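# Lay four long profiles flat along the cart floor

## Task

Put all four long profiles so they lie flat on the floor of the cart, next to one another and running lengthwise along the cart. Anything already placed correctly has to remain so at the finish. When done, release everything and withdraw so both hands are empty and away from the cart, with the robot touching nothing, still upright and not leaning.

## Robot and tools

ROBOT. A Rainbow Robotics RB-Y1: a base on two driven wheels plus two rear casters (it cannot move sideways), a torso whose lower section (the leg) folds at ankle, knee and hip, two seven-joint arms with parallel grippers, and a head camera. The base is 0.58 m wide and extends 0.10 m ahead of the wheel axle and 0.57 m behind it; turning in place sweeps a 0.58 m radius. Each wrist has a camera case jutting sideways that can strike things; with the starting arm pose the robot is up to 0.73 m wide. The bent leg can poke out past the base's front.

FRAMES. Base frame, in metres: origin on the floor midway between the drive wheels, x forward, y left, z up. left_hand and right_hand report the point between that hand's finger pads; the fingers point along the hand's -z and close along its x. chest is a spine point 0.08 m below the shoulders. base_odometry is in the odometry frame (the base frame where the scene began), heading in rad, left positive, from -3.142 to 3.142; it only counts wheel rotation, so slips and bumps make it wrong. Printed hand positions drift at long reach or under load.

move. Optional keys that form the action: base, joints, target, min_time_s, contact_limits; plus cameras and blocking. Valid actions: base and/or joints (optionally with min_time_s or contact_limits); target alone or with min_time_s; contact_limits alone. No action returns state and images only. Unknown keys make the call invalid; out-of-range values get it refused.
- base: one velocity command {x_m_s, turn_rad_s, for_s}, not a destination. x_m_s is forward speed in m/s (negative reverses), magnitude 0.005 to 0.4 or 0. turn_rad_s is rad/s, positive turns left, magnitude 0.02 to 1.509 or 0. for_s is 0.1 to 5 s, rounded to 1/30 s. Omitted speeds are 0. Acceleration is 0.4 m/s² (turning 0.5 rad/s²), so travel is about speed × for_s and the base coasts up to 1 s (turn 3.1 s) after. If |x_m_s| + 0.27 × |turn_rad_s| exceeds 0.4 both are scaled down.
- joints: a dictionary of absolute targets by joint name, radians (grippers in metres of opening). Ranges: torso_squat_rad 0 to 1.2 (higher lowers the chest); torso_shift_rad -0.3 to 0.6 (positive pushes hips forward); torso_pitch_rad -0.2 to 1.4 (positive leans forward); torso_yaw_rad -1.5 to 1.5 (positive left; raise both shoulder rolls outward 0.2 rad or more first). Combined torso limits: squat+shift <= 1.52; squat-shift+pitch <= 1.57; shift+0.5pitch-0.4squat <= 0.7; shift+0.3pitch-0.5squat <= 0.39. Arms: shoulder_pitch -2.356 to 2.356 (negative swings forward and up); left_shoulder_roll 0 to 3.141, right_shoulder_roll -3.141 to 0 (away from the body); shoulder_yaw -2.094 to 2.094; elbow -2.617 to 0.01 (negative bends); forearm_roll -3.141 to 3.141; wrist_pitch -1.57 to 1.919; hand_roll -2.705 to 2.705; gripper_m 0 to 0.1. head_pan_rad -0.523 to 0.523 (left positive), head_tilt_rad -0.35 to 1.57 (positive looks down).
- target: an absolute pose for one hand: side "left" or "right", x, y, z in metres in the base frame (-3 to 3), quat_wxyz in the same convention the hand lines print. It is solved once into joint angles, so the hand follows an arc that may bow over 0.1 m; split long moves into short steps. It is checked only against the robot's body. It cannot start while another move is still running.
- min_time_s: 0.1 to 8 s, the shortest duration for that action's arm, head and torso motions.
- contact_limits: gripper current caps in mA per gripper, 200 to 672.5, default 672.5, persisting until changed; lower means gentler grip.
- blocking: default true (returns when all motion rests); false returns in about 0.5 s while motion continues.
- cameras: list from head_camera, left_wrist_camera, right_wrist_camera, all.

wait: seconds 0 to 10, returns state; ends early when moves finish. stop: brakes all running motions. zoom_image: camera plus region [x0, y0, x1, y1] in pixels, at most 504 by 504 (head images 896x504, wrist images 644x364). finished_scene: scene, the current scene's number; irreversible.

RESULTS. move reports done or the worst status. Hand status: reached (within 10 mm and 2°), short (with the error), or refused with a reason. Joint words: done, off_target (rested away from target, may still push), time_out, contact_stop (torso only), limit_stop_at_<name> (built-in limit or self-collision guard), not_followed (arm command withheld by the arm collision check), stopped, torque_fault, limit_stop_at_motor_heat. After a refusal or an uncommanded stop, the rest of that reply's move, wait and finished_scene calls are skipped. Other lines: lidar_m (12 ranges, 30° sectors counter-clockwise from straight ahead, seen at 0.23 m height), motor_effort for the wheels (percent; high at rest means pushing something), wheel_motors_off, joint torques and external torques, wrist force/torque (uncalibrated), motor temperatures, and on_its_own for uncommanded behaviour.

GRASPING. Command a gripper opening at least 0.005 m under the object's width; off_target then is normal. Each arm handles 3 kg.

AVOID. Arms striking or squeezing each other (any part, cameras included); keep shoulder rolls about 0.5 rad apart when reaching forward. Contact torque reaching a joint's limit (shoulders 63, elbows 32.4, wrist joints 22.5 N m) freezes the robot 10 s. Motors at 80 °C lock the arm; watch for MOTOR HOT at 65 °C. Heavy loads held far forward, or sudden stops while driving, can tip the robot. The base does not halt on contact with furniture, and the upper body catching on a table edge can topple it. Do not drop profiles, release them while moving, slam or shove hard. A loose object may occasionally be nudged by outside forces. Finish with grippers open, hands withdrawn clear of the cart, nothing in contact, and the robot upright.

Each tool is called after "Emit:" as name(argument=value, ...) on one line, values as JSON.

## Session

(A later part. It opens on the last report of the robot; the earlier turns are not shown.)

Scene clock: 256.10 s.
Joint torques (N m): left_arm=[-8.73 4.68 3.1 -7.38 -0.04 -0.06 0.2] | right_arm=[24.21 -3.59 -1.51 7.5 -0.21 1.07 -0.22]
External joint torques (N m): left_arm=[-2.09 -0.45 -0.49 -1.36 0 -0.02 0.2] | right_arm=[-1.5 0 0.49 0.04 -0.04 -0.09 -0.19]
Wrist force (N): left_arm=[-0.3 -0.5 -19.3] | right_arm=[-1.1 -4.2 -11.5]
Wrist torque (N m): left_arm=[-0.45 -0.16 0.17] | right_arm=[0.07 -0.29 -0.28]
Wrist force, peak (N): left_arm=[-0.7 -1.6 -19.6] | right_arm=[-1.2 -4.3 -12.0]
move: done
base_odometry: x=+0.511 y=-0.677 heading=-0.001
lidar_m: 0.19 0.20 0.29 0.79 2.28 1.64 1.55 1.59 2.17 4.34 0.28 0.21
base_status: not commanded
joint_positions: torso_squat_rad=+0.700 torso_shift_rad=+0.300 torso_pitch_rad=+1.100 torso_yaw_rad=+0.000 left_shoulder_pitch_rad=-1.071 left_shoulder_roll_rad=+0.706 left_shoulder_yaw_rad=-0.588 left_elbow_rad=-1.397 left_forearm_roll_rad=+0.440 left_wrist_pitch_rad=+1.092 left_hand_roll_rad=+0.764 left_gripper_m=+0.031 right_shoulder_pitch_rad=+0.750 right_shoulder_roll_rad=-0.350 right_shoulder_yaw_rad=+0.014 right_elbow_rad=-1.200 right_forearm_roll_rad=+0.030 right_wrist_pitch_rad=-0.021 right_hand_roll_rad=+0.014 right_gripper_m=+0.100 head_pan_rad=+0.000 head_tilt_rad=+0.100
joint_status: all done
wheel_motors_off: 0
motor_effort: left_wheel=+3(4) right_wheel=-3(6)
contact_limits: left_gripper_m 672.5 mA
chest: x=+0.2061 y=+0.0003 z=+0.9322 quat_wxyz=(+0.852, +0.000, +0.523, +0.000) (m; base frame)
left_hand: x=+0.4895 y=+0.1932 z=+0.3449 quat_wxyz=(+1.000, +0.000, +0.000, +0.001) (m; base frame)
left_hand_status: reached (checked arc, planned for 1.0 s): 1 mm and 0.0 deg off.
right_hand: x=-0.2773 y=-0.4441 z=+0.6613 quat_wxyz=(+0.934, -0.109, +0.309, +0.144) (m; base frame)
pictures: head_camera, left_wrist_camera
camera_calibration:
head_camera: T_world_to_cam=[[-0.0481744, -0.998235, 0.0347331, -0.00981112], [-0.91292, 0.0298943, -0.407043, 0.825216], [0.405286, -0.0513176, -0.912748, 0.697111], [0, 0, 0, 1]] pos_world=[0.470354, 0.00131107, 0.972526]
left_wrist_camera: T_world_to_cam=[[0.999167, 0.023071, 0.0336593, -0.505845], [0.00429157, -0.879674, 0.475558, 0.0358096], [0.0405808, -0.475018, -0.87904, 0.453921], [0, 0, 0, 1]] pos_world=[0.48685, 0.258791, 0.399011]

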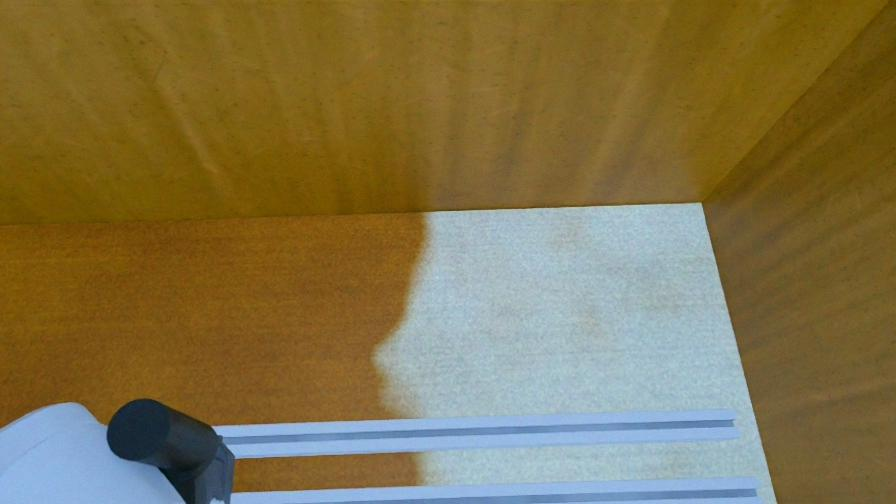

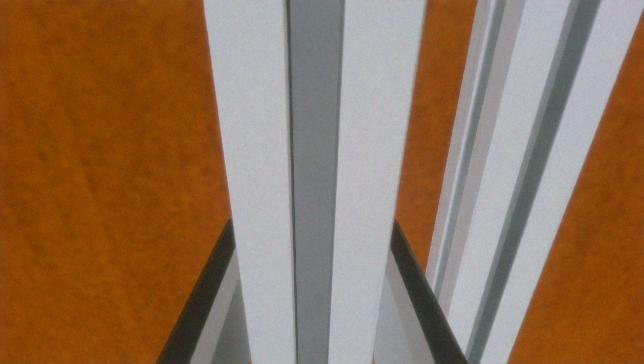

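Emit:
move(target={"side":"left","x":0.49,"y":0.193,"z":0.316,"quat_wxyz":[1,0,0,0.001]}, min_time_s=0.8, cameras=["left_wrist_camera"])

Emit:
move(target={"side":"left","x":0.49,"y":0.193,"z":0.309,"quat_wxyz":[1,0,0,0.001]}, min_time_s=0.8, cameras=["left_wrist_camera"])

Scene clock: 261.43 s.
Joint torques (N m): left_arm=[-8.77 4.26 2.81 -7.06 -0.31 0.27 0.06] | right_arm=[24.17 -3.62 -1.57 7.61 0.12 1.13 -0.33]
External joint torques (N m): left_arm=[-1.85 -0.45 -0.32 -1.54 -0.33 0.28 0.06] | right_arm=[-1.54 -0.03 0.42 0.15 0.29 -0.03 -0.3]
Wrist force (N): left_arm=[-1.0 0.4 -18.7] | right_arm=[-1.2 -4.0 -11.8]
Wrist torque (N m): left_arm=[-0.21 -0.27 0.20] | right_arm=[0.04 -0.31 -0.28]
Wrist force, peak (N): left_arm=[-0.8 -0.1 -19.1] | right_arm=[-1.4 -4.2 -12.1]
move: done
base_odometry: x=+0.511 y=-0.677 heading=-0.001
lidar_m: 0.19 0.20 0.28 0.78 2.26 1.63 1.54 1.60 2.16 4.34 0.29 0.21
base_status: not commanded
joint_positions: torso_squat_rad=+0.700 torso_shift_rad=+0.300 torso_pitch_rad=+1.100 torso_yaw_rad=+0.000 left_shoulder_pitch_rad=-1.112 left_shoulder_roll_rad=+0.643 left_shoulder_yaw_rad=-0.598 left_elbow_rad=-1.216 left_forearm_roll_rad=+0.434 left_wrist_pitch_rad=+0.987 left_hand_roll_rad=+0.714 left_gripper_m=+0.031 right_shoulder_pitch_rad=+0.750 right_shoulder_roll_rad=-0.350 right_shoulder_yaw_rad=+0.014 right_elbow_rad=-1.200 right_forearm_roll_rad=+0.030 right_wrist_pitch_rad=-0.021 right_hand_roll_rad=+0.014 right_gripper_m=+0.100 head_pan_rad=+0.000 head_tilt_rad=+0.100
joint_status: all done
wheel_motors_off: 0
motor_effort: left_wheel=+4(4) right_wheel=-3(5)
contact_limits: left_gripper_m 672.5 mA
chest: x=+0.2061 y=+0.0003 z=+0.9322 quat_wxyz=(+0.852, +0.000, +0.523, +0.000) (m; base frame)
left_hand: x=+0.4892 y=+0.1933 z=+0.3167 quat_wxyz=(+1.000, +0.000, +0.000, +0.001) (m; base frame)
left_hand_status: reached (checked arc, planned for 0.8 s): 1 mm and 0.0 deg off.
right_hand: x=-0.2773 y=-0.4441 z=+0.6613 quat_wxyz=(+0.934, -0.109, +0.309, +0.144) (m; base frame)
pictures: left_wrist_camera
camera_calibration:
left_wrist_camera: T_world_to_cam=[[0.999144, 0.0230715, 0.0343376, -0.504736], [0.0039824, -0.879826, 0.475279, 0.0495156], [0.0411765, -0.474735, -0.879165, 0.428831], [0, 0, 0, 1]] pos_world=[0.486449, 0.258791, 0.370811]

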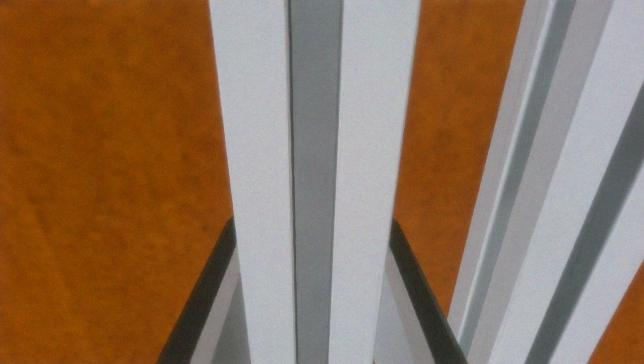

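Scene clock: 262.57 s.
Joint torques (N m): left_arm=[-9.68 3.37 2.09 -6.24 -0.02 -0.05 -0.4] | right_arm=[23.73 -3.56 -1.3 7.17 -0.05 1.21 -0.29]
External joint torques (N m): left_arm=[-2.66 -1.24 -0.91 -0.81 -0.04 0.01 -0.4] | right_arm=[-1.98 0.03 0.69 -0.3 0.12 0.05 -0.25]
Wrist force (N): left_arm=[-0.7 0.1 -18.4] | right_arm=[-1.3 -4.3 -11.7]
Wrist torque (N m): left_arm=[-0.45 -0.20 0.16] | right_arm=[0.06 -0.34 -0.29]
Wrist force, peak (N): left_arm=[-1.1 0.3 -18.8] | right_arm=[-1.1 -4.3 -11.9]
move: done
base_odometry: x=+0.511 y=-0.677 heading=-0.001
lidar_m: 0.19 0.20 0.28 0.78 2.27 1.64 1.55 1.60 2.16 4.34 0.29 0.20
base_status: not commanded
joint_positions: torso_squat_rad=+0.700 torso_shift_rad=+0.300 torso_pitch_rad=+1.100 torso_yaw_rad=+0.000 left_shoulder_pitch_rad=-1.125 left_shoulder_roll_rad=+0.626 left_shoulder_yaw_rad=-0.600 left_elbow_rad=-1.165 left_forearm_roll_rad=+0.436 left_wrist_pitch_rad=+0.959 left_hand_roll_rad=+0.699 left_gripper_m=+0.031 right_shoulder_pitch_rad=+0.750 right_shoulder_roll_rad=-0.350 right_shoulder_yaw_rad=+0.014 right_elbow_rad=-1.200 right_forearm_roll_rad=+0.030 right_wrist_pitch_rad=-0.021 right_hand_roll_rad=+0.014 right_gripper_m=+0.100 head_pan_rad=+0.000 head_tilt_rad=+0.100
joint_status: all done
wheel_motors_off: 0
motor_effort: left_wheel=+3(4) right_wheel=-3(5)
contact_limits: left_gripper_m 672.5 mA
chest: x=+0.2061 y=+0.0003 z=+0.9322 quat_wxyz=(+0.852, +0.000, +0.523, +0.000) (m; base frame)
left_hand: x=+0.4892 y=+0.1934 z=+0.3097 quat_wxyz=(+1.000, +0.000, +0.000, +0.001) (m; base frame)
left_hand_status: reached (checked arc, planned for 0.8 s): 1 mm and 0.1 deg off.
right_hand: x=-0.2773 y=-0.4441 z=+0.6613 quat_wxyz=(+0.934, -0.109, +0.309, +0.144) (m; base frame)
pictures: left_wrist_camera
camera_calibration:
left_wrist_camera: T_world_to_cam=[[0.999152, 0.022974, 0.0341625, -0.504416], [0.00398535, -0.879891, 0.475159, 0.053077], [0.0409756, -0.47462, -0.879236, 0.422866], [0, 0, 0, 1]] pos_world=[0.486449, 0.258991, 0.363811]

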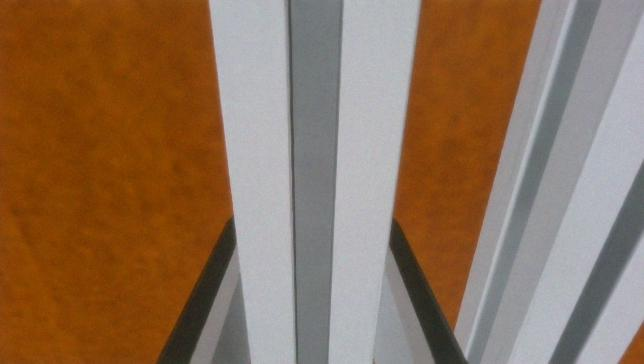

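Emit:
move(target={"side":"left","x":0.488,"y":0.193,"z":0.306,"quat_wxyz":[1,0,0,0.001]}, min_time_s=0.8, cameras=["left_wrist_camera"])

Emit:
move(contact_limits={"left_gripper_m":200})

Emit:
wait(seconds=0.8, cameras=["left_wrist_camera"])

Emit:
move(joints={"left_gripper_m":0.039}, cameras=["left_wrist_camera", "head_camera"])

Scene clock: 270.80 s.
Joint torques (N m): left_arm=[-9.92 3.55 1.57 -5.8 -0.76 0.51 -0.15] | right_arm=[24.49 -3.17 -1.63 7.35 0.14 1.04 -0.33]
External joint torques (N m): left_arm=[-2.94 -0.98 -1.36 -0.45 -0.77 0.57 -0.15] | right_arm=[-1.23 0.42 0.37 -0.11 0.3 -0.12 -0.29]
Wrist force (N): left_arm=[-0.8 0.5 -18.0] | right_arm=[-1.0 -4.1 -12.0]
Wrist torque (N m): left_arm=[-0.80 -0.28 0.26] | right_arm=[0.06 -0.29 -0.29]
Wrist force, peak (N): left_arm=[-0.7 0.3 -19.0] | right_arm=[-1.4 -4.3 -12.0]
move: done
base_odometry: x=+0.511 y=-0.677 heading=-0.001
lidar_m: 0.19 0.20 0.28 0.78 2.27 1.64 1.54 1.60 2.15 4.36 0.29 0.21
base_status: not commanded
joint_positions: torso_squat_rad=+0.700 torso_shift_rad=+0.300 torso_pitch_rad=+1.100 torso_yaw_rad=+0.000 left_shoulder_pitch_rad=-1.128 left_shoulder_roll_rad=+0.618 left_shoulder_yaw_rad=-0.602 left_elbow_rad=-1.144 left_forearm_roll_rad=+0.434 left_wrist_pitch_rad=+0.944 left_hand_roll_rad=+0.695 left_gripper_m=+0.031 right_shoulder_pitch_rad=+0.750 right_shoulder_roll_rad=-0.350 right_shoulder_yaw_rad=+0.014 right_elbow_rad=-1.200 right_forearm_roll_rad=+0.030 right_wrist_pitch_rad=-0.021 right_hand_roll_rad=+0.014 right_gripper_m=+0.100 head_pan_rad=+0.000 head_tilt_rad=+0.100
joint_status: all done
wheel_motors_off: 0
motor_effort: left_wheel=+3(4) right_wheel=-3(5)
contact_limits: left_gripper_m 672.5 mA
chest: x=+0.2061 y=+0.0003 z=+0.9322 quat_wxyz=(+0.852, +0.000, +0.523, +0.000) (m; base frame)
left_hand: x=+0.4875 y=+0.1933 z=+0.3061 quat_wxyz=(+1.000, +0.000, +0.000, +0.001) (m; base frame)
left_hand_status: reached (checked arc, planned for 0.8 s): 1 mm and 0.1 deg off.
right_hand: x=-0.2773 y=-0.4441 z=+0.6613 quat_wxyz=(+0.934, -0.109, +0.309, +0.144) (m; base frame)
pictures: left_wrist_camera
camera_calibration:
left_wrist_camera: T_world_to_cam=[[0.999162, 0.0232057, 0.0337019, -0.502491], [0.00438982, -0.879672, 0.475561, 0.0543089], [0.0406823, -0.475015, -0.879037, 0.419895], [0, 0, 0, 1]] pos_world=[0.484749, 0.258891, 0.360211]

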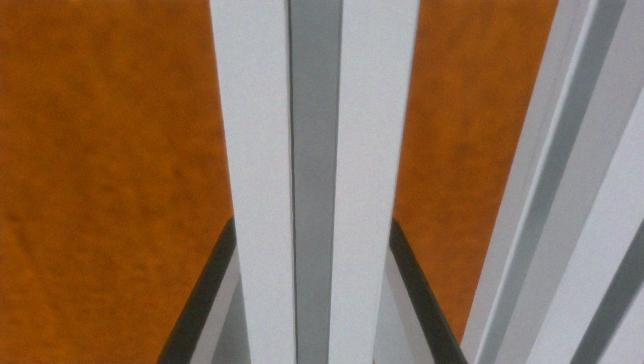

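Scene clock: 271.10 s.
Joint torques (N m): left_arm=[-10.04 3.54 2.55 -6.31 -0.64 0.1 -0.26] | right_arm=[24.19 -3.55 -1.45 7.15 0 1.28 -0.31]
External joint torques (N m): left_arm=[-3.06 -1 -0.38 -0.95 -0.66 0.16 -0.26] | right_arm=[-1.52 0.04 0.55 -0.32 0.16 0.12 -0.28]
Wrist force (N): left_arm=[-0.7 0.2 -18.4] | right_arm=[-1.2 -4.2 -11.9]
Wrist torque (N m): left_arm=[-0.36 -0.23 0.22] | right_arm=[0.06 -0.32 -0.29]
Wrist force, peak (N): left_arm=[-0.9 0.2 -18.7] | right_arm=[-1.2 -4.2 -11.9]
base_odometry: x=+0.511 y=-0.677 heading=-0.001
lidar_m: 0.20 0.21 0.29 0.78 2.26 1.64 1.54 1.60 2.15 4.34 0.29 0.20
base_status: not commanded
joint_positions: torso_squat_rad=+0.700 torso_shift_rad=+0.300 torso_pitch_rad=+1.100 torso_yaw_rad=+0.000 left_shoulder_pitch_rad=-1.128 left_shoulder_roll_rad=+0.618 left_shoulder_yaw_rad=-0.602 left_elbow_rad=-1.144 left_forearm_roll_rad=+0.434 left_wrist_pitch_rad=+0.944 left_hand_roll_rad=+0.695 left_gripper_m=+0.031 right_shoulder_pitch_rad=+0.750 right_shoulder_roll_rad=-0.350 right_shoulder_yaw_rad=+0.014 right_elbow_rad=-1.200 right_forearm_roll_rad=+0.030 right_wrist_pitch_rad=-0.021 right_hand_roll_rad=+0.014 right_gripper_m=+0.100 head_pan_rad=+0.000 head_tilt_rad=+0.100
joint_status: not commanded
wheel_motors_off: 0
motor_effort: left_wheel=+3(3) right_wheel=-4(4)
contact_limits: left_gripper_m 200 mA
chest: x=+0.2061 y=+0.0003 z=+0.9322 quat_wxyz=(+0.852, +0.000, +0.523, +0.000) (m; base frame)
left_hand: x=+0.4875 y=+0.1934 z=+0.3060 quat_wxyz=(+1.000, +0.000, +0.000, +0.001) (m; base frame)
right_hand: x=-0.2773 y=-0.4441 z=+0.6613 quat_wxyz=(+0.934, -0.109, +0.309, +0.144) (m; base frame)
camera_calibration:
head_camera: T_world_to_cam=[[-0.0481744, -0.998235, 0.0347331, -0.00981112], [-0.91292, 0.0298943, -0.407043, 0.825216], [0.405286, -0.0513176, -0.912748, 0.697111], [0, 0, 0, 1]] pos_world=[0.470354, 0.00131107, 0.972526]
left_wrist_camera: T_world_to_cam=[[0.999166, 0.0231577, 0.0336163, -0.50245], [0.00439187, -0.879714, 0.475483, 0.054347], [0.0405838, -0.474939, -0.879083, 0.41994], [0, 0, 0, 1]] pos_world=[0.484749, 0.258891, 0.360212]
right_wrist_camera: T_world_to_cam=[[-0.777369, -0.187581, 0.600425, -0.694272], [-0.045682, 0.968818, 0.243528, 0.286725], [-0.627384, 0.161882, -0.761698, 0.475616], [0, 0, 0, 1]] pos_world=[-0.228213, -0.485011, 0.709309]

Scene clock: 271.90 s.
Joint torques (N m): left_arm=[-9.56 3.36 1.49 -6.16 -0.32 0.35 -0.14] | right_arm=[23.8 -2.93 -1.05 7.24 -0.15 1.18 -0.34]
External joint torques (N m): left_arm=[-2.58 -1.17 -1.43 -0.8 -0.34 0.41 -0.14] | right_arm=[-1.91 0.66 0.94 -0.22 0.02 0.02 -0.31]
Wrist force (N): left_arm=[-0.6 0.4 -17.8] | right_arm=[-1.2 -4.4 -11.8]
Wrist torque (N m): left_arm=[-0.38 -0.23 0.20] | right_arm=[0.08 -0.31 -0.28]
Wrist force, peak (N): left_arm=[-0.8 0.1 -18.8] | right_arm=[-1.3 -4.3 -11.9]
base_odometry: x=+0.511 y=-0.677 heading=-0.001
lidar_m: 0.19 0.20 0.28 0.78 2.26 1.63 1.54 1.60 2.17 4.34 0.29 0.21
base_status: not commanded
joint_positions: torso_squat_rad=+0.700 torso_shift_rad=+0.300 torso_pitch_rad=+1.100 torso_yaw_rad=+0.000 left_shoulder_pitch_rad=-1.128 left_shoulder_roll_rad=+0.618 left_shoulder_yaw_rad=-0.602 left_elbow_rad=-1.144 left_forearm_roll_rad=+0.434 left_wrist_pitch_rad=+0.944 left_hand_roll_rad=+0.695 left_gripper_m=+0.031 right_shoulder_pitch_rad=+0.750 right_shoulder_roll_rad=-0.350 right_shoulder_yaw_rad=+0.014 right_elbow_rad=-1.200 right_forearm_roll_rad=+0.030 right_wrist_pitch_rad=-0.021 right_hand_roll_rad=+0.014 right_gripper_m=+0.100 head_pan_rad=+0.000 head_tilt_rad=+0.100
joint_status: not commanded
wheel_motors_off: 0
motor_effort: left_wheel=+3(3) right_wheel=-6(4)
contact_limits: left_gripper_m 200 mA
chest: x=+0.2061 y=+0.0003 z=+0.9322 quat_wxyz=(+0.852, +0.000, +0.523, +0.000) (m; base frame)
left_hand: x=+0.4875 y=+0.1934 z=+0.3060 quat_wxyz=(+1.000, +0.000, +0.000, +0.001) (m; base frame)
right_hand: x=-0.2773 y=-0.4441 z=+0.6613 quat_wxyz=(+0.934, -0.109, +0.309, +0.144) (m; base frame)
wait: 0.80 s; at rest by 0.27 s
pictures: left_wrist_camera
camera_calibration:
left_wrist_camera: T_world_to_cam=[[0.999166, 0.0231577, 0.0336163, -0.50245], [0.00439187, -0.879714, 0.475483, 0.054347], [0.0405838, -0.474939, -0.879083, 0.41994], [0, 0, 0, 1]] pos_world=[0.484749, 0.258891, 0.360212]

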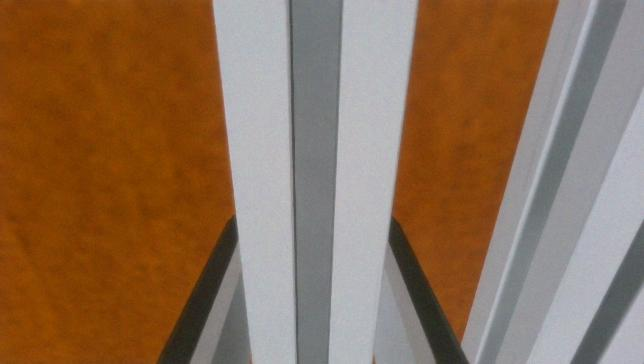

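Scene clock: 272.43 s.
Joint torques (N m): left_arm=[-8.4 3.28 1.52 -6 -0.39 0.14 -0.38] | right_arm=[23.61 -3.57 -0.87 7.37 0.05 1.25 -0.37]
External joint torques (N m): left_arm=[-1.41 -1.26 -1.41 -0.64 -0.41 0.21 -0.38] | right_arm=[-2.1 0.02 1.13 -0.09 0.22 0.09 -0.34]
Wrist force (N): left_arm=[-0.8 0.7 -9.1] | right_arm=[-1.2 -4.2 -12.0]
Wrist torque (N m): left_arm=[-0.41 -0.23 0.19] | right_arm=[0.06 -0.33 -0.29]
Wrist force, peak (N): left_arm=[-0.5 0.4 -18.5] | right_arm=[-1.2 -4.2 -12.0]
move: done
base_odometry: x=+0.511 y=-0.677 heading=-0.001
lidar_m: 0.19 0.21 0.28 0.79 2.27 1.64 1.54 1.59 2.17 4.35 0.30 0.20
base_status: not commanded
joint_positions: torso_squat_rad=+0.700 torso_shift_rad=+0.300 torso_pitch_rad=+1.100 torso_yaw_rad=+0.000 left_shoulder_pitch_rad=-1.128 left_shoulder_roll_rad=+0.618 left_shoulder_yaw_rad=-0.602 left_elbow_rad=-1.144 left_forearm_roll_rad=+0.434 left_wrist_pitch_rad=+0.944 left_hand_roll_rad=+0.695 left_gripper_m=+0.039 right_shoulder_pitch_rad=+0.750 right_shoulder_roll_rad=-0.350 right_shoulder_yaw_rad=+0.014 right_elbow_rad=-1.200 right_forearm_roll_rad=+0.030 right_wrist_pitch_rad=-0.021 right_hand_roll_rad=+0.014 right_gripper_m=+0.100 head_pan_rad=+0.000 head_tilt_rad=+0.100
joint_status: all done
wheel_motors_off: 0
motor_effort: left_wheel=+3(4) right_wheel=-5(5)
contact_limits: left_gripper_m 200 mA
chest: x=+0.2061 y=+0.0003 z=+0.9322 quat_wxyz=(+0.852, +0.000, +0.523, +0.000) (m; base frame)
left_hand: x=+0.4878 y=+0.1932 z=+0.3062 quat_wxyz=(+1.000, +0.000, +0.000, +0.001) (m; base frame)
right_hand: x=-0.2773 y=-0.4441 z=+0.6613 quat_wxyz=(+0.934, -0.109, +0.309, +0.144) (m; base frame)
pictures: head_camera, left_wrist_camera
camera_calibration:
head_camera: T_world_to_cam=[[-0.0481757, -0.998235, 0.0347272, -0.00980819], [-0.912882, 0.0298931, -0.407127, 0.82532], [0.40537, -0.0513154, -0.912711, 0.697127], [0, 0, 0, 1]] pos_world=[0.470353, 0.00131106, 0.972626]
left_wrist_camera: T_world_to_cam=[[0.999152, 0.0229946, 0.0341499, -0.502894], [0.00398564, -0.879614, 0.475672, 0.0543144], [0.0409766, -0.475132, -0.87896, 0.419782], [0, 0, 0, 1]] pos_world=[0.485049, 0.258792, 0.36031]

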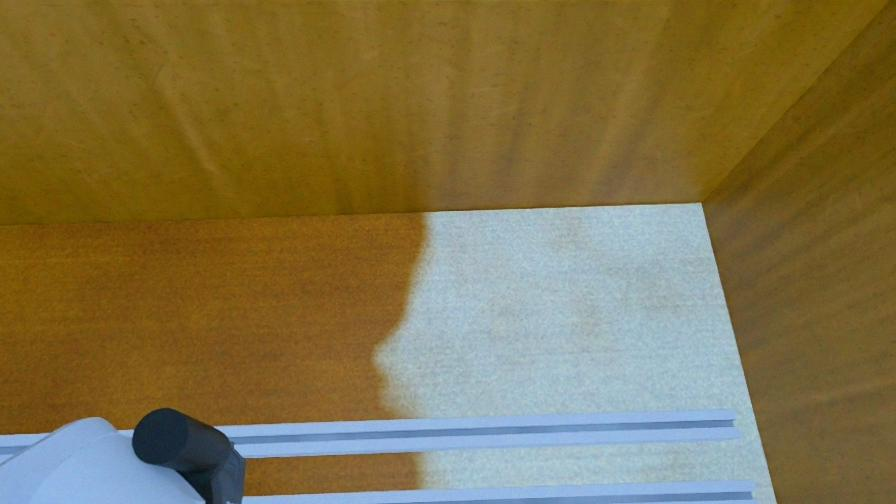

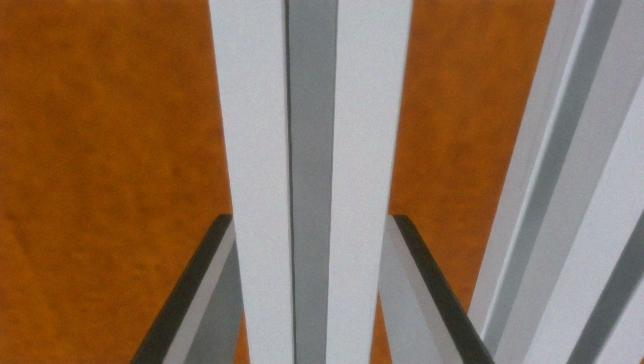

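Emit:
move(target={"side":"left","x":0.488,"y":0.193,"z":0.39,"quat_wxyz":[1,0,0,0.001]}, min_time_s=1, cameras=["left_wrist_camera"])

Emit:
move(target={"side":"left","x":0.43,"y":0.18,"z":0.52,"quat_wxyz":[1,0,0,0]}, min_time_s=0.8)

Emit:
move(contact_limits={"left_gripper_m":672.5}, joints={"torso_squat_rad":0.5,"torso_shift_rad":0.3,"torso_pitch_rad":0.1,"head_tilt_rad":0.8}, cameras=["head_camera"])

Emit:
move(base={"x_m_s":-0.3,"for_s":1.8})

Emit:
move(base={"turn_rad_s":0.785,"for_s":2.0}, joints={"left_shoulder_pitch_rad":0.381,"left_shoulder_roll_rad":0.252,"left_shoulder_yaw_rad":-0.099,"left_elbow_rad":-1.386,"left_forearm_roll_rad":0.127,"left_wrist_pitch_rad":-0.677,"left_hand_roll_rad":-1.456,"left_gripper_m":0.041}, min_time_s=3)

Emit:
move(base={"x_m_s":0.35,"for_s":3.0}, joints={"torso_squat_rad":0.99,"torso_shift_rad":0.49,"torso_pitch_rad":0.19,"head_pan_rad":0.2,"head_tilt_rad":0.7})

Scene clock: 282.03 s.
Joint torques (N m): left_arm=[-6.1 5.14 4.68 -7.05 0.2 -0.07 0.36] | right_arm=[23.6 -3.28 -1.58 7.5 -0.01 1.12 -0.39]
External joint torques (N m): left_arm=[0.2 -0.57 0.49 -0.49 0.18 -0.01 0.36] | right_arm=[-2.11 0.31 0.42 0.04 0.16 -0.04 -0.36]
Wrist force (N): left_arm=[-0.8 0.1 -10.0] | right_arm=[-1.3 -4.3 -11.8]
Wrist torque (N m): left_arm=[-0.40 -0.23 0.23] | right_arm=[0.08 -0.33 -0.29]
Wrist force, peak (N): left_arm=[3.5 -0.9 -10.3] | right_arm=[-1.4 -4.3 -12.0]
move: done
base_odometry: x=+0.511 y=-0.677 heading=-0.001
lidar_m: 0.19 0.20 0.28 0.79 2.27 1.64 1.54 1.60 2.15 4.33 0.28 0.20
base_status: not commanded
joint_positions: torso_squat_rad=+0.700 torso_shift_rad=+0.300 torso_pitch_rad=+1.100 torso_yaw_rad=+0.000 left_shoulder_pitch_rad=-1.025 left_shoulder_roll_rad=+0.800 left_shoulder_yaw_rad=-0.573 left_elbow_rad=-1.645 left_forearm_roll_rad=+0.465 left_wrist_pitch_rad=+1.237 left_hand_roll_rad=+0.841 left_gripper_m=+0.039 right_shoulder_pitch_rad=+0.750 right_shoulder_roll_rad=-0.350 right_shoulder_yaw_rad=+0.014 right_elbow_rad=-1.200 right_forearm_roll_rad=+0.030 right_wrist_pitch_rad=-0.021 right_hand_roll_rad=+0.014 right_gripper_m=+0.100 head_pan_rad=+0.000 head_tilt_rad=+0.100
joint_status: all done
wheel_motors_off: 0
motor_effort: left_wheel=+2(3) right_wheel=-4(6)
contact_limits: left_gripper_m 200 mA
chest: x=+0.2061 y=+0.0003 z=+0.9322 quat_wxyz=(+0.852, +0.000, +0.523, +0.000) (m; base frame)
left_hand: x=+0.4879 y=+0.1929 z=+0.3900 quat_wxyz=(+1.000, +0.000, +0.000, +0.001) (m; base frame)
left_hand_status: reached (checked arc, planned for 1.0 s): 0 mm and 0.0 deg off.
right_hand: x=-0.2774 y=-0.4441 z=+0.6612 quat_wxyz=(+0.934, -0.109, +0.309, +0.144) (m; base frame)
pictures: left_wrist_camera
camera_calibration:
left_wrist_camera: T_world_to_cam=[[0.999162, 0.0225553, 0.0341519, -0.505838], [0.0035893, -0.879515, 0.475858, 0.0143211], [0.0407703, -0.475337, -0.878859, 0.493309], [0, 0, 0, 1]] pos_world=[0.485251, 0.258493, 0.444009]

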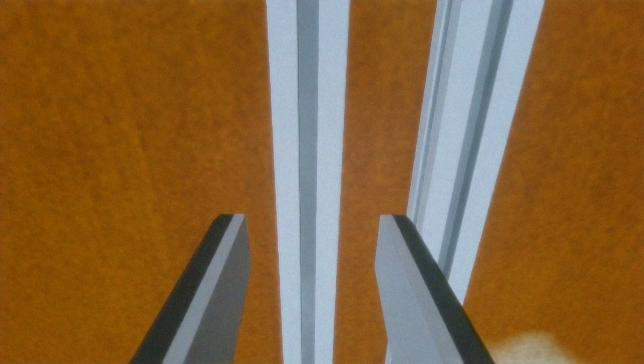

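Scene clock: 283.43 s.
Joint torques (N m): left_arm=[-3.29 5.85 4.83 -7.52 -0.13 -0.05 0.23] | right_arm=[24.13 -3.6 -1.38 7.33 -0.1 1.13 -0.23]
External joint torques (N m): left_arm=[0.63 0.15 0.81 -0.24 -0.16 -0.01 0.23] | right_arm=[-1.58 -0.01 0.62 -0.14 0.07 -0.03 -0.19]
Wrist force (N): left_arm=[-0.5 -0.2 -9.9] | right_arm=[-1.3 -4.1 -11.8]
Wrist torque (N m): left_arm=[-0.32 -0.20 0.28] | right_arm=[0.06 -0.32 -0.29]
Wrist force, peak (N): left_arm=[-0.1 0.0 -10.2] | right_arm=[-1.1 -4.3 -12.1]
move: done
base_odometry: x=+0.511 y=-0.677 heading=-0.001
lidar_m: 0.19 0.20 0.29 0.79 2.27 1.63 1.54 1.60 2.15 4.35 0.29 0.20
base_status: not commanded
joint_positions: torso_squat_rad=+0.700 torso_shift_rad=+0.300 torso_pitch_rad=+1.100 torso_yaw_rad=+0.000 left_shoulder_pitch_rad=-0.886 left_shoulder_roll_rad=+0.991 left_shoulder_yaw_rad=-0.546 left_elbow_rad=-2.322 left_forearm_roll_rad=+0.497 left_wrist_pitch_rad=+1.622 left_hand_roll_rad=+1.131 left_gripper_m=+0.039 right_shoulder_pitch_rad=+0.750 right_shoulder_roll_rad=-0.350 right_shoulder_yaw_rad=+0.014 right_elbow_rad=-1.200 right_forearm_roll_rad=+0.030 right_wrist_pitch_rad=-0.021 right_hand_roll_rad=+0.014 right_gripper_m=+0.100 head_pan_rad=+0.000 head_tilt_rad=+0.100
joint_status: all done
wheel_motors_off: 0
motor_effort: left_wheel=+2(3) right_wheel=-2(5)
contact_limits: left_gripper_m 200 mA
chest: x=+0.2061 y=+0.0003 z=+0.9323 quat_wxyz=(+0.852, +0.000, +0.523, +0.000) (m; base frame)
left_hand: x=+0.4299 y=+0.1799 z=+0.5196 quat_wxyz=(+1.000, +0.000, +0.000, +0.000) (m; base frame)
left_hand_status: reached (checked arc, planned for 1.0 s): 0 mm and 0.0 deg off.
right_hand: x=-0.2774 y=-0.4441 z=+0.6612 quat_wxyz=(+0.934, -0.109, +0.309, +0.144) (m; base frame)
camera_calibration:
head_camera: T_world_to_cam=[[-0.0482682, -0.998232, 0.034681, -0.00981935], [-0.91284, 0.0299916, -0.407214, 0.825388], [0.405454, -0.0513137, -0.912674, 0.697046], [0, 0, 0, 1]] pos_world=[0.470354, 0.00121125, 0.972626]
left_wrist_camera: T_world_to_cam=[[0.999205, 0.0203712, 0.0342739, -0.451681], [0.00160195, -0.879441, 0.476006, -0.0578724], [0.0398386, -0.475572, -0.878774, 0.603887], [0, 0, 0, 1]] pos_world=[0.427356, 0.245498, 0.573709]
right_wrist_camera: T_world_to_cam=[[-0.777453, -0.187615, 0.600306, -0.694223], [-0.0457461, 0.968811, 0.24354, 0.286699], [-0.627275, 0.161879, -0.761788, 0.475704], [0, 0, 0, 1]] pos_world=[-0.228213, -0.48501, 0.709309]

Scene clock: 287.53 s.
Joint torques (N m): left_arm=[-14.35 7.32 8.35 -2.49 -1.71 -0.57 0.03] | right_arm=[8.85 -8.48 -3.58 -2.95 0.26 -0.68 -0.01]
External joint torques (N m): left_arm=[0.03 0.07 -0.42 -0.63 -0.31 0.12 0.07] | right_arm=[-1.35 -0.14 0.41 -0.71 0.21 0.01 -0.03]
Wrist force (N): left_arm=[-5.8 0.0 -7.1] | right_arm=[-6.7 -2.8 -12.5]
Wrist torque (N m): left_arm=[-0.28 -0.52 0.35] | right_arm=[-0.02 -0.61 -0.37]
Wrist force, peak (N): left_arm=[-0.9 -0.1 -10.4] | right_arm=[-6.7 -2.8 -12.5]
move: done
base_odometry: x=+0.511 y=-0.677 heading=-0.001
lidar_m: 0.19 0.21 0.28 0.77 2.26 1.64 1.54 1.60 2.16 4.34 0.28 0.21
base_status: not commanded
joint_positions: torso_squat_rad=+0.500 torso_shift_rad=+0.300 torso_pitch_rad=+0.100 torso_yaw_rad=+0.000 left_shoulder_pitch_rad=-0.886 left_shoulder_roll_rad=+0.991 left_shoulder_yaw_rad=-0.546 left_elbow_rad=-2.322 left_forearm_roll_rad=+0.497 left_wrist_pitch_rad=+1.622 left_hand_roll_rad=+1.131 left_gripper_m=+0.039 right_shoulder_pitch_rad=+0.750 right_shoulder_roll_rad=-0.350 right_shoulder_yaw_rad=+0.014 right_elbow_rad=-1.200 right_forearm_roll_rad=+0.030 right_wrist_pitch_rad=-0.021 right_hand_roll_rad=+0.014 right_gripper_m=+0.100 head_pan_rad=+0.000 head_tilt_rad=+0.800
joint_status: all done
wheel_motors_off: 0
motor_effort: left_wheel=+2(3) right_wheel=-3(6)
contact_limits: left_gripper_m 672.5 mA
chest: x=-0.0156 y=+0.0004 z=+1.1752 quat_wxyz=(+0.999, +0.000, +0.050, +0.000) (m; base frame)
left_hand: x=+0.4526 y=+0.1800 z=+1.1408 quat_wxyz=(+0.878, +0.000, -0.480, +0.000) (m; base frame)
right_hand: x=-0.0485 y=-0.4441 z=+0.6220 quat_wxyz=(+0.967, -0.165, -0.177, +0.075) (m; base frame)
pictures: head_camera
camera_calibration:
head_camera: T_world_to_cam=[[-0.0567797, -0.998205, 0.0190258, -0.0185367], [-0.751555, 0.0301897, -0.658979, 0.980733], [0.657222, -0.0517155, -0.751921, 0.955686], [0, 0, 0, 1]] pos_world=[0.107925, 0.00131237, 1.36524]

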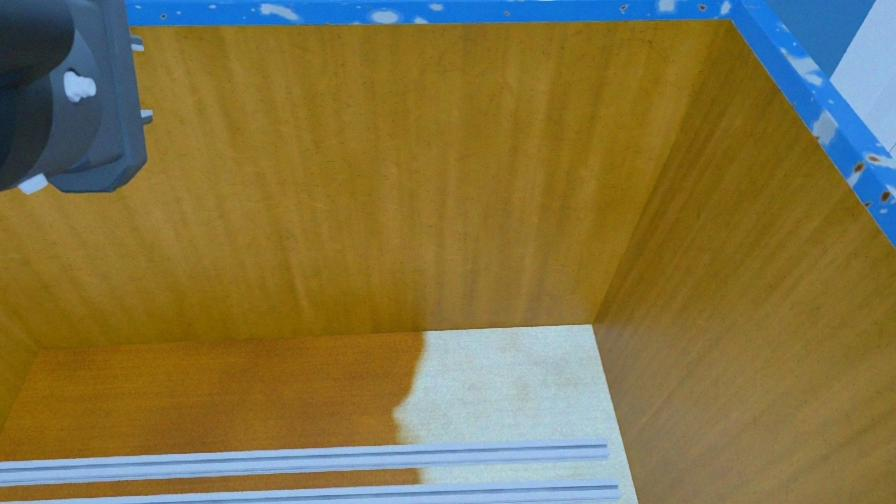

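Scene clock: 290.83 s.
Joint torques (N m): left_arm=[-14.72 7.8 8.09 -1.82 -1.29 -0.77 0.07] | right_arm=[9.02 -8.73 -3.05 -2.59 0.37 -0.7 -0.29]
External joint torques (N m): left_arm=[-0.34 0.55 -0.69 0.04 0.1 -0.08 0.12] | right_arm=[-1.17 -0.39 0.94 -0.34 0.33 -0.01 -0.31]
Wrist force (N): left_arm=[-6.0 0.2 -6.8] | right_arm=[-6.6 -2.8 -12.4]
Wrist torque (N m): left_arm=[-0.32 -0.55 0.35] | right_arm=[-0.01 -0.59 -0.38]
Wrist force, peak (N): left_arm=[-5.8 0.1 -7.3] | right_arm=[-6.8 -2.7 -12.6]
move: done
base_odometry: x=-0.029 y=-0.677 heading=+0.000
lidar_m: 0.73 0.76 1.05 4.26 1.49 1.07 1.01 1.04 1.41 3.70 2.23 0.77
base_status: done (sent for 1.8 of 1.8 s)
joint_positions: torso_squat_rad=+0.500 torso_shift_rad=+0.300 torso_pitch_rad=+0.100 torso_yaw_rad=+0.000 left_shoulder_pitch_rad=-0.886 left_shoulder_roll_rad=+0.991 left_shoulder_yaw_rad=-0.546 left_elbow_rad=-2.322 left_forearm_roll_rad=+0.497 left_wrist_pitch_rad=+1.622 left_hand_roll_rad=+1.131 left_gripper_m=+0.039 right_shoulder_pitch_rad=+0.750 right_shoulder_roll_rad=-0.350 right_shoulder_yaw_rad=+0.014 right_elbow_rad=-1.200 right_forearm_roll_rad=+0.030 right_wrist_pitch_rad=-0.021 right_hand_roll_rad=+0.014 right_gripper_m=+0.100 head_pan_rad=+0.000 head_tilt_rad=+0.800
joint_status: not commanded
wheel_motors_off: 0
motor_effort: left_wheel=+11(35) right_wheel=-7(29)
contact_limits: left_gripper_m 672.5 mA
chest: x=-0.0156 y=+0.0004 z=+1.1752 quat_wxyz=(+0.999, +0.000, +0.050, +0.000) (m; base frame)
left_hand: x=+0.4526 y=+0.1800 z=+1.1408 quat_wxyz=(+0.878, +0.000, -0.480, +0.000) (m; base frame)
right_hand: x=-0.0485 y=-0.4441 z=+0.6220 quat_wxyz=(+0.967, -0.165, -0.177, +0.075) (m; base frame)
camera_calibration:
head_camera: T_world_to_cam=[[-0.0567814, -0.998205, 0.0190243, -0.0185344], [-0.751555, 0.030192, -0.658979, 0.980733], [0.657222, -0.0517156, -0.751921, 0.955686], [0, 0, 0, 1]] pos_world=[0.107925, 0.00131237, 1.36524]
left_wrist_camera: T_world_to_cam=[[0.51079, 0.0205062, 0.859461, -1.21595], [-0.399667, -0.879453, 0.258511, 0.0762231], [0.761157, -0.475543, -0.441021, 0.323058], [0, 0, 0, 1]] pos_world=[0.405661, 0.245597, 1.16783]
right_wrist_camera: T_world_to_cam=[[-0.925093, -0.187756, -0.330076, 0.078715], [-0.229804, 0.968784, 0.0929953, 0.391419], [0.302312, 0.161882, -0.939362, 0.74492], [0, 0, 0, 1]] pos_world=[-0.0624299, -0.48501, 0.689332]

Scene clock: 294.70 s.
Joint torques (N m): left_arm=[-1.86 2.59 2.66 -7.7 -0.07 -1.77 0.24] | right_arm=[8.46 -8.44 -3.41 -2.74 0.21 -0.91 -0.21]
External joint torques (N m): left_arm=[-1.07 -1.5 0.24 -0.41 -0.27 0.08 0.23] | right_arm=[-1.73 -0.1 0.58 -0.49 0.17 -0.22 -0.23]
Wrist force (N): left_arm=[-0.3 -5.7 -3.6] | right_arm=[-6.7 -2.6 -12.5]
Wrist torque (N m): left_arm=[-0.06 -0.17 0.28] | right_arm=[-0.05 -0.61 -0.36]
Wrist force, peak (N): left_arm=[-6.7 -0.4 -6.2] | right_arm=[-7.0 -2.8 -12.5]
move: done
base_odometry: x=-0.029 y=-0.677 heading=+1.570
lidar_m: 4.21 1.46 1.06 1.02 1.05 1.41 3.75 2.25 0.76 0.74 0.76 1.05
base_status: done (sent for 2 of 2 s)
joint_positions: torso_squat_rad=+0.500 torso_shift_rad=+0.300 torso_pitch_rad=+0.100 torso_yaw_rad=+0.000 left_shoulder_pitch_rad=+0.381 left_shoulder_roll_rad=+0.252 left_shoulder_yaw_rad=-0.099 left_elbow_rad=-1.386 left_forearm_roll_rad=+0.127 left_wrist_pitch_rad=-0.677 left_hand_roll_rad=-1.456 left_gripper_m=+0.041 right_shoulder_pitch_rad=+0.750 right_shoulder_roll_rad=-0.350 right_shoulder_yaw_rad=+0.014 right_elbow_rad=-1.200 right_forearm_roll_rad=+0.030 right_wrist_pitch_rad=-0.021 right_hand_roll_rad=+0.014 right_gripper_m=+0.100 head_pan_rad=+0.000 head_tilt_rad=+0.800
joint_status: all done
wheel_motors_off: 0
motor_effort: left_wheel=+2(42) right_wheel=+7(46)
contact_limits: left_gripper_m 672.5 mA
chest: x=-0.0156 y=+0.0004 z=+1.1752 quat_wxyz=(+0.999, +0.000, +0.050, +0.000) (m; base frame)
left_hand: x=+0.3061 y=+0.3081 z=+0.8246 quat_wxyz=(+0.497, +0.502, -0.503, -0.498) (m; base frame)
right_hand: x=-0.0484 y=-0.4441 z=+0.6220 quat_wxyz=(+0.967, -0.165, -0.177, +0.075) (m; base frame)
camera_calibration:
head_camera: T_world_to_cam=[[-0.0567061, -0.998208, 0.0190897, -0.0186321], [-0.751561, 0.0300924, -0.658977, 0.98073], [0.657221, -0.0517151, -0.751921, 0.955686], [0, 0, 0, 1]] pos_world=[0.107925, 0.00131218, 1.36523]
left_wrist_camera: T_world_to_cam=[[-0.0351075, -0.999177, 0.0203287, 0.30123], [-0.466773, -0.00159226, -0.884376, 0.904556], [0.88368, -0.0405371, -0.466333, 0.205314], [0, 0, 0, 1]] pos_world=[0.251366, 0.310745, 0.889588]
right_wrist_camera: T_world_to_cam=[[-0.925066, -0.18774, -0.330163, 0.0788768], [-0.229796, 0.968788, 0.0929738, 0.391459], [0.302403, 0.161877, -0.939334, 0.744874], [0, 0, 0, 1]] pos_world=[-0.0623296, -0.48501, 0.689332]

Scene clock: 298.97 s.
Joint torques (N m): left_arm=[1.97 2.84 2.94 -6.95 0.03 -1.8 0.08] | right_arm=[11.21 -8.48 -3.6 -1.39 0.2 -0.62 -0.38]
External joint torques (N m): left_arm=[0.84 -1.28 0.58 -0.21 -0.17 0.05 0.07] | right_arm=[-1.1 -0.27 0.36 -0.09 0.18 -0.09 -0.39]
Wrist force (N): left_arm=[-0.5 -5.6 -3.6] | right_arm=[-6.4 -2.8 -12.3]
Wrist torque (N m): left_arm=[-0.02 -0.21 0.27] | right_arm=[-0.05 -0.60 -0.34]
Wrist force, peak (N): left_arm=[-0.7 -6.4 -4.0] | right_arm=[-7.4 -3.0 -12.5]
move: done
base_odometry: x=-0.028 y=+0.373 heading=+1.570
lidar_m: 4.28 1.48 1.09 1.04 1.07 1.45 3.82 1.05 0.76 0.95 0.90 1.31
base_status: done (sent for 3 of 3 s)
joint_positions: torso_squat_rad=+0.990 torso_shift_rad=+0.490 torso_pitch_rad=+0.190 torso_yaw_rad=+0.000 left_shoulder_pitch_rad=+0.381 left_shoulder_roll_rad=+0.252 left_shoulder_yaw_rad=-0.099 left_elbow_rad=-1.386 left_forearm_roll_rad=+0.127 left_wrist_pitch_rad=-0.677 left_hand_roll_rad=-1.456 left_gripper_m=+0.041 right_shoulder_pitch_rad=+0.750 right_shoulder_roll_rad=-0.350 right_shoulder_yaw_rad=+0.014 right_elbow_rad=-1.200 right_forearm_roll_rad=+0.030 right_wrist_pitch_rad=-0.021 right_hand_roll_rad=+0.014 right_gripper_m=+0.100 head_pan_rad=+0.200 head_tilt_rad=+0.700
joint_status: all done
wheel_motors_off: 0
motor_effort: left_wheel=+4(38) right_wheel=-4(50)
contact_limits: left_gripper_m 672.5 mA
chest: x=+0.0112 y=+0.0003 z=+0.9232 quat_wxyz=(+0.995, +0.000, +0.095, +0.000) (m; base frame)
left_hand: x=+0.3002 y=+0.3080 z=+0.5452 quat_wxyz=(+0.519, +0.480, -0.480, -0.520) (m; base frame)
right_hand: x=-0.0711 y=-0.4441 z=+0.3752 quat_wxyz=(+0.974, -0.161, -0.133, +0.082) (m; base frame)
camera_calibration:
head_camera: T_world_to_cam=[[0.139079, -0.990095, -0.0192206, 0.0176212], [-0.739125, -0.0908691, -0.667411, 0.853572], [0.659053, 0.107029, -0.744442, 0.725], [0, 0, 0, 1]] pos_world=[0.150632, 0.0174137, 1.10974]
left_wrist_camera: T_world_to_cam=[[-0.0333158, -0.999169, 0.0234988, 0.304318], [-0.544093, -0.00159043, -0.839023, 0.65321], [0.838363, -0.0407383, -0.543588, 0.136032], [0, 0, 0, 1]] pos_world=[0.251501, 0.310646, 0.614852]
right_wrist_camera: T_world_to_cam=[[-0.950953, -0.187849, -0.245768, -0.0571997], [-0.220627, 0.968766, 0.113213, 0.40232], [0.216825, 0.161883, -0.962695, 0.522669], [0, 0, 0, 1]] pos_world=[-0.0789594, -0.48511, 0.443565]

Emit:
move(base={"turn_rad_s":-0.785,"for_s":2.0})

Emit:
move(base={"x_m_s":0.25,"for_s":1.7}, cameras=["head_camera","left_wrist_camera"])

Scene clock: 307.87 s.
Joint torques (N m): left_arm=[1.52 2.84 2.14 -6.73 -0.24 -1.7 0.05] | right_arm=[11.49 -8.45 -3.33 -2 0.25 -0.77 -0.24]
External joint torques (N m): left_arm=[0.4 -1.28 -0.21 0.01 -0.44 0.16 0.03] | right_arm=[-0.82 -0.24 0.63 -0.69 0.23 -0.25 -0.25]
Wrist force (N): left_arm=[-0.1 -5.5 -3.6] | right_arm=[-6.4 -3.1 -12.3]
Wrist torque (N m): left_arm=[-0.04 -0.12 0.25] | right_arm=[-0.02 -0.59 -0.34]
Wrist force, peak (N): left_arm=[-0.6 -5.9 -4.2] | right_arm=[-6.7 -3.1 -12.6]
move: done
base_odometry: x=-0.028 y=+0.373 heading=+0.001
lidar_m: 0.96 0.91 1.31 4.34 1.51 1.09 1.02 1.06 1.44 3.75 1.06 0.77
base_status: done (sent for 2 of 2 s)
joint_positions: torso_squat_rad=+0.990 torso_shift_rad=+0.490 torso_pitch_rad=+0.190 torso_yaw_rad=+0.000 left_shoulder_pitch_rad=+0.381 left_shoulder_roll_rad=+0.252 left_shoulder_yaw_rad=-0.099 left_elbow_rad=-1.386 left_forearm_roll_rad=+0.127 left_wrist_pitch_rad=-0.677 left_hand_roll_rad=-1.456 left_gripper_m=+0.041 right_shoulder_pitch_rad=+0.750 right_shoulder_roll_rad=-0.350 right_shoulder_yaw_rad=+0.014 right_elbow_rad=-1.200 right_forearm_roll_rad=+0.030 right_wrist_pitch_rad=-0.021 right_hand_roll_rad=+0.014 right_gripper_m=+0.100 head_pan_rad=+0.200 head_tilt_rad=+0.700
joint_status: not commanded
wheel_motors_off: 0
motor_effort: left_wheel=+13(36) right_wheel=-1(39)
contact_limits: left_gripper_m 672.5 mA
chest: x=+0.0112 y=+0.0003 z=+0.9232 quat_wxyz=(+0.995, +0.000, +0.095, +0.000) (m; base frame)
left_hand: x=+0.3002 y=+0.3080 z=+0.5452 quat_wxyz=(+0.519, +0.480, -0.480, -0.520) (m; base frame)
right_hand: x=-0.0712 y=-0.4441 z=+0.3752 quat_wxyz=(+0.974, -0.161, -0.133, +0.082) (m; base frame)
camera_calibration:
head_camera: T_world_to_cam=[[0.139079, -0.990095, -0.0192206, 0.0176212], [-0.739125, -0.0908691, -0.667411, 0.853572], [0.659053, 0.107029, -0.744442, 0.725], [0, 0, 0, 1]] pos_world=[0.150632, 0.0174137, 1.10974]
left_wrist_camera: T_world_to_cam=[[-0.0333158, -0.999169, 0.0234988, 0.304318], [-0.544093, -0.00159043, -0.839023, 0.65321], [0.838363, -0.0407383, -0.543588, 0.136032], [0, 0, 0, 1]] pos_world=[0.251501, 0.310646, 0.614852]
right_wrist_camera: T_world_to_cam=[[-0.950973, -0.187865, -0.245677, -0.0572499], [-0.220632, 0.968762, 0.113234, 0.402309], [0.21673, 0.161887, -0.962715, 0.522672], [0, 0, 0, 1]] pos_world=[-0.0789596, -0.48511, 0.443565]

Scene clock: 310.60 s.
Joint torques (N m): left_arm=[1.85 3.18 2.73 -6.62 -0.21 -1.79 0.03] | right_arm=[11.76 -8.37 -3.23 -1.56 0.36 -0.76 -0.26]
External joint torques (N m): left_arm=[0.71 -0.94 0.37 0.11 -0.41 0.07 0.02] | right_arm=[-0.55 -0.16 0.73 -0.25 0.34 -0.24 -0.27]
Wrist force (N): left_arm=[-0.3 -5.4 -3.5] | right_arm=[-6.7 -2.8 -12.3]
Wrist torque (N m): left_arm=[-0.05 -0.18 0.26] | right_arm=[-0.04 -0.62 -0.34]
Wrist force, peak (N): left_arm=[-0.7 -6.0 -4.2] | right_arm=[-6.7 -2.9 -12.5]
move: done
base_odometry: x=+0.397 y=+0.373 heading=+0.000
lidar_m: 0.59 0.52 1.09 4.12 2.12 1.53 1.45 1.50 2.02 1.27 0.45 0.38
base_status: done (sent for 1.7 of 1.7 s)
joint_positions: torso_squat_rad=+0.990 torso_shift_rad=+0.490 torso_pitch_rad=+0.190 torso_yaw_rad=+0.000 left_shoulder_pitch_rad=+0.381 left_shoulder_roll_rad=+0.252 left_shoulder_yaw_rad=-0.099 left_elbow_rad=-1.386 left_forearm_roll_rad=+0.127 left_wrist_pitch_rad=-0.677 left_hand_roll_rad=-1.456 left_gripper_m=+0.041 right_shoulder_pitch_rad=+0.750 right_shoulder_roll_rad=-0.350 right_shoulder_yaw_rad=+0.014 right_elbow_rad=-1.200 right_forearm_roll_rad=+0.030 right_wrist_pitch_rad=-0.021 right_hand_roll_rad=+0.014 right_gripper_m=+0.100 head_pan_rad=+0.200 head_tilt_rad=+0.700
joint_status: not commanded
wheel_motors_off: 0
motor_effort: left_wheel=-6(48) right_wheel=+3(39)
contact_limits: left_gripper_m 672.5 mA
chest: x=+0.0112 y=+0.0003 z=+0.9232 quat_wxyz=(+0.995, +0.000, +0.095, +0.000) (m; base frame)
left_hand: x=+0.3002 y=+0.3080 z=+0.5452 quat_wxyz=(+0.519, +0.480, -0.480, -0.520) (m; base frame)
right_hand: x=-0.0712 y=-0.4441 z=+0.3752 quat_wxyz=(+0.974, -0.161, -0.133, +0.082) (m; base frame)
pictures: head_camera, left_wrist_camera
camera_calibration:
head_camera: T_world_to_cam=[[0.139079, -0.990095, -0.0192206, 0.0176212], [-0.739125, -0.0908691, -0.667411, 0.853572], [0.659053, 0.107029, -0.744442, 0.725], [0, 0, 0, 1]] pos_world=[0.150632, 0.0174137, 1.10974]
left_wrist_camera: T_world_to_cam=[[-0.0333158, -0.999169, 0.0234988, 0.304318], [-0.544093, -0.00159043, -0.839023, 0.65321], [0.838363, -0.0407383, -0.543588, 0.136032], [0, 0, 0, 1]] pos_world=[0.251501, 0.310646, 0.614852]

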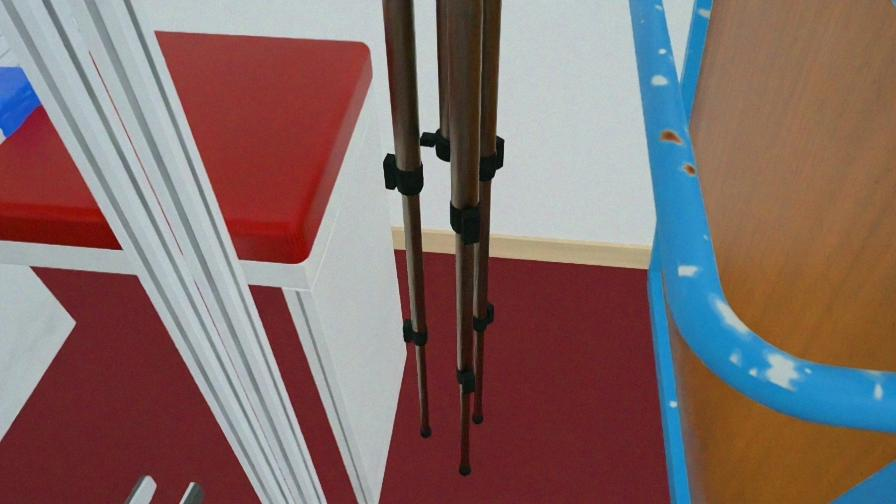

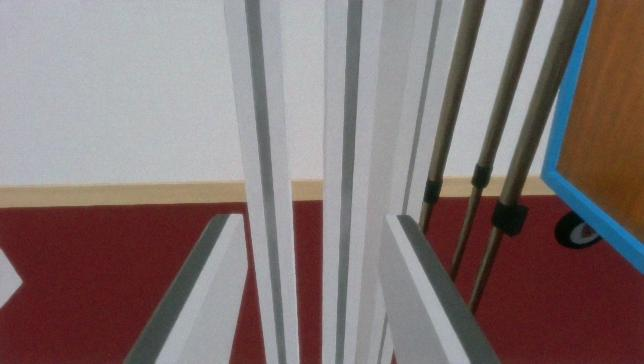

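Emit:
zoom_image(camera="left_wrist_camera", region=[200, 100, 480, 360])

Emit:
zoom_image(camera="head_camera", region=[0, 0, 400, 504])

Scaled by 1.800 from the camera's 644x364 image, which has a finer 920x520 frame.

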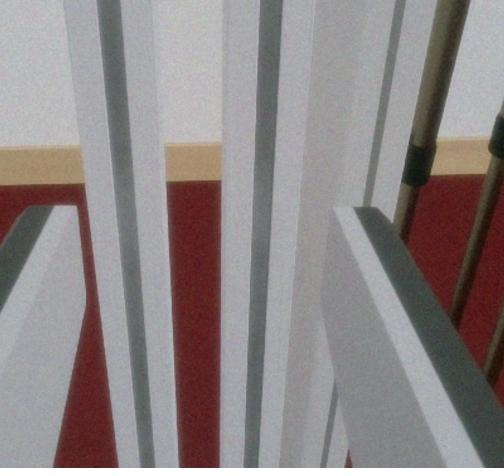

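Scaled by 1.000.

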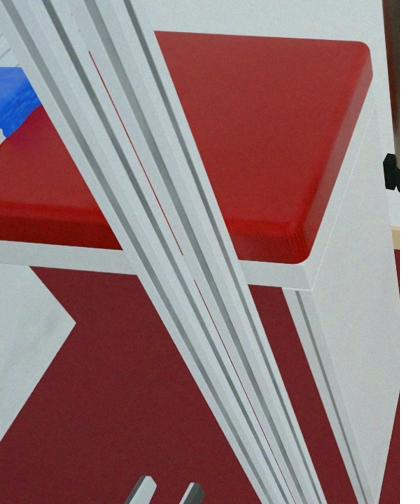

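Emit:
move(target={"side":"left","x":0.30,"y":0.338,"z":0.545,"quat_wxyz":[0.5196,0.4797,-0.4797,-0.5196]}, min_time_s=0.8, cameras=["left_wrist_camera","head_camera"])

Scene clock: 325.07 s.
Joint torques (N m): left_arm=[0.62 5.73 3.5 -6.05 0.55 -2.17 0.46] | right_arm=[11.43 -8.53 -3.05 -1.39 0.33 -0.47 -0.33]
External joint torques (N m): left_arm=[-0.47 0.32 0.47 0.33 0.28 -0.33 0.44] | right_arm=[-0.88 -0.32 0.91 -0.08 0.31 0.05 -0.34]
Wrist force (N): left_arm=[-0.2 -5.8 -3.6] | right_arm=[-6.5 -2.9 -12.3]
Wrist torque (N m): left_arm=[0.02 -0.14 0.25] | right_arm=[-0.04 -0.61 -0.35]
Wrist force, peak (N): left_arm=[-0.3 -6.3 -3.8] | right_arm=[-6.6 -2.8 -12.7]
move: done
base_odometry: x=+0.397 y=+0.373 heading=+0.000
lidar_m: 0.59 0.52 1.09 4.13 2.11 1.53 1.45 1.49 2.02 1.27 0.46 0.39
base_status: not commanded
joint_positions: torso_squat_rad=+0.990 torso_shift_rad=+0.490 torso_pitch_rad=+0.190 torso_yaw_rad=+0.000 left_shoulder_pitch_rad=+0.362 left_shoulder_roll_rad=+0.316 left_shoulder_yaw_rad=-0.079 left_elbow_rad=-1.339 left_forearm_roll_rad=+0.144 left_wrist_pitch_rad=-0.705 left_hand_roll_rad=-1.400 left_gripper_m=+0.041 right_shoulder_pitch_rad=+0.750 right_shoulder_roll_rad=-0.350 right_shoulder_yaw_rad=+0.014 right_elbow_rad=-1.200 right_forearm_roll_rad=+0.030 right_wrist_pitch_rad=-0.021 right_hand_roll_rad=+0.014 right_gripper_m=+0.100 head_pan_rad=+0.200 head_tilt_rad=+0.700
joint_status: all done
wheel_motors_off: 0
motor_effort: left_wheel=-7(7) right_wheel=+3(5)
contact_limits: left_gripper_m 672.5 mA
chest: x=+0.0112 y=+0.0003 z=+0.9232 quat_wxyz=(+0.995, +0.000, +0.095, +0.000) (m; base frame)
left_hand: x=+0.2999 y=+0.3378 z=+0.5449 quat_wxyz=(+0.520, +0.479, -0.480, -0.520) (m; base frame)
left_hand_status: reached (checked arc, planned for 0.8 s): 0 mm and 0.0 deg off.
right_hand: x=-0.0712 y=-0.4441 z=+0.3752 quat_wxyz=(+0.974, -0.161, -0.133, +0.082) (m; base frame)
pictures: head_camera, left_wrist_camera
camera_calibration:
head_camera: T_world_to_cam=[[0.139079, -0.990095, -0.0192206, 0.0176212], [-0.739125, -0.0908691, -0.667411, 0.853572], [0.659053, 0.107029, -0.744442, 0.725], [0, 0, 0, 1]] pos_world=[0.150632, 0.0174137, 1.10974]
left_wrist_camera: T_world_to_cam=[[-0.0325204, -0.999192, 0.0236354, 0.333812], [-0.544895, -0.00209978, -0.838501, 0.652981], [0.837873, -0.0401472, -0.544387, 0.137801], [0, 0, 0, 1]] pos_world=[0.251202, 0.340445, 0.614653]

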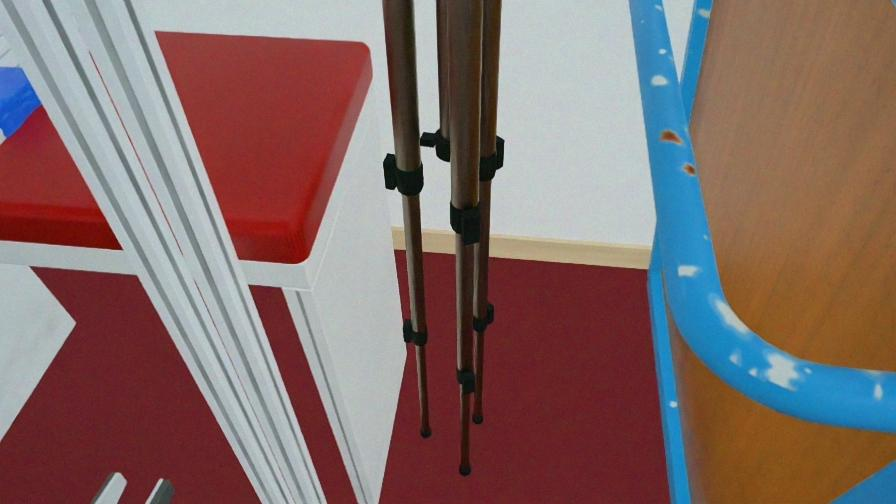

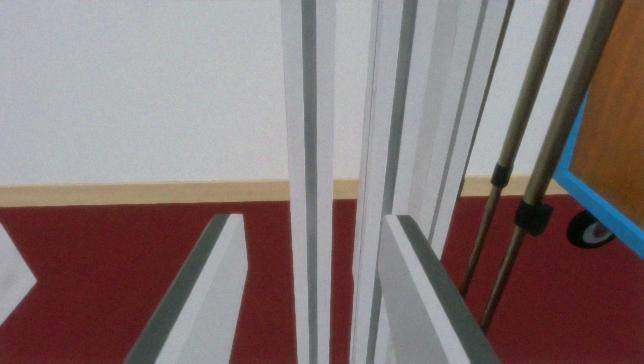

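Emit:
zoom_image(camera="left_wrist_camera", region=[270, 140, 470, 280])

Scaled by 2.520 from the camera's 644x364 image, which has a finer 920x520 frame.

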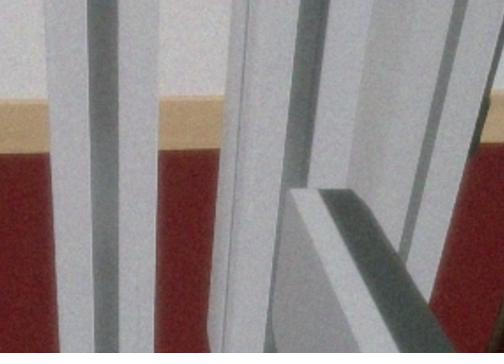

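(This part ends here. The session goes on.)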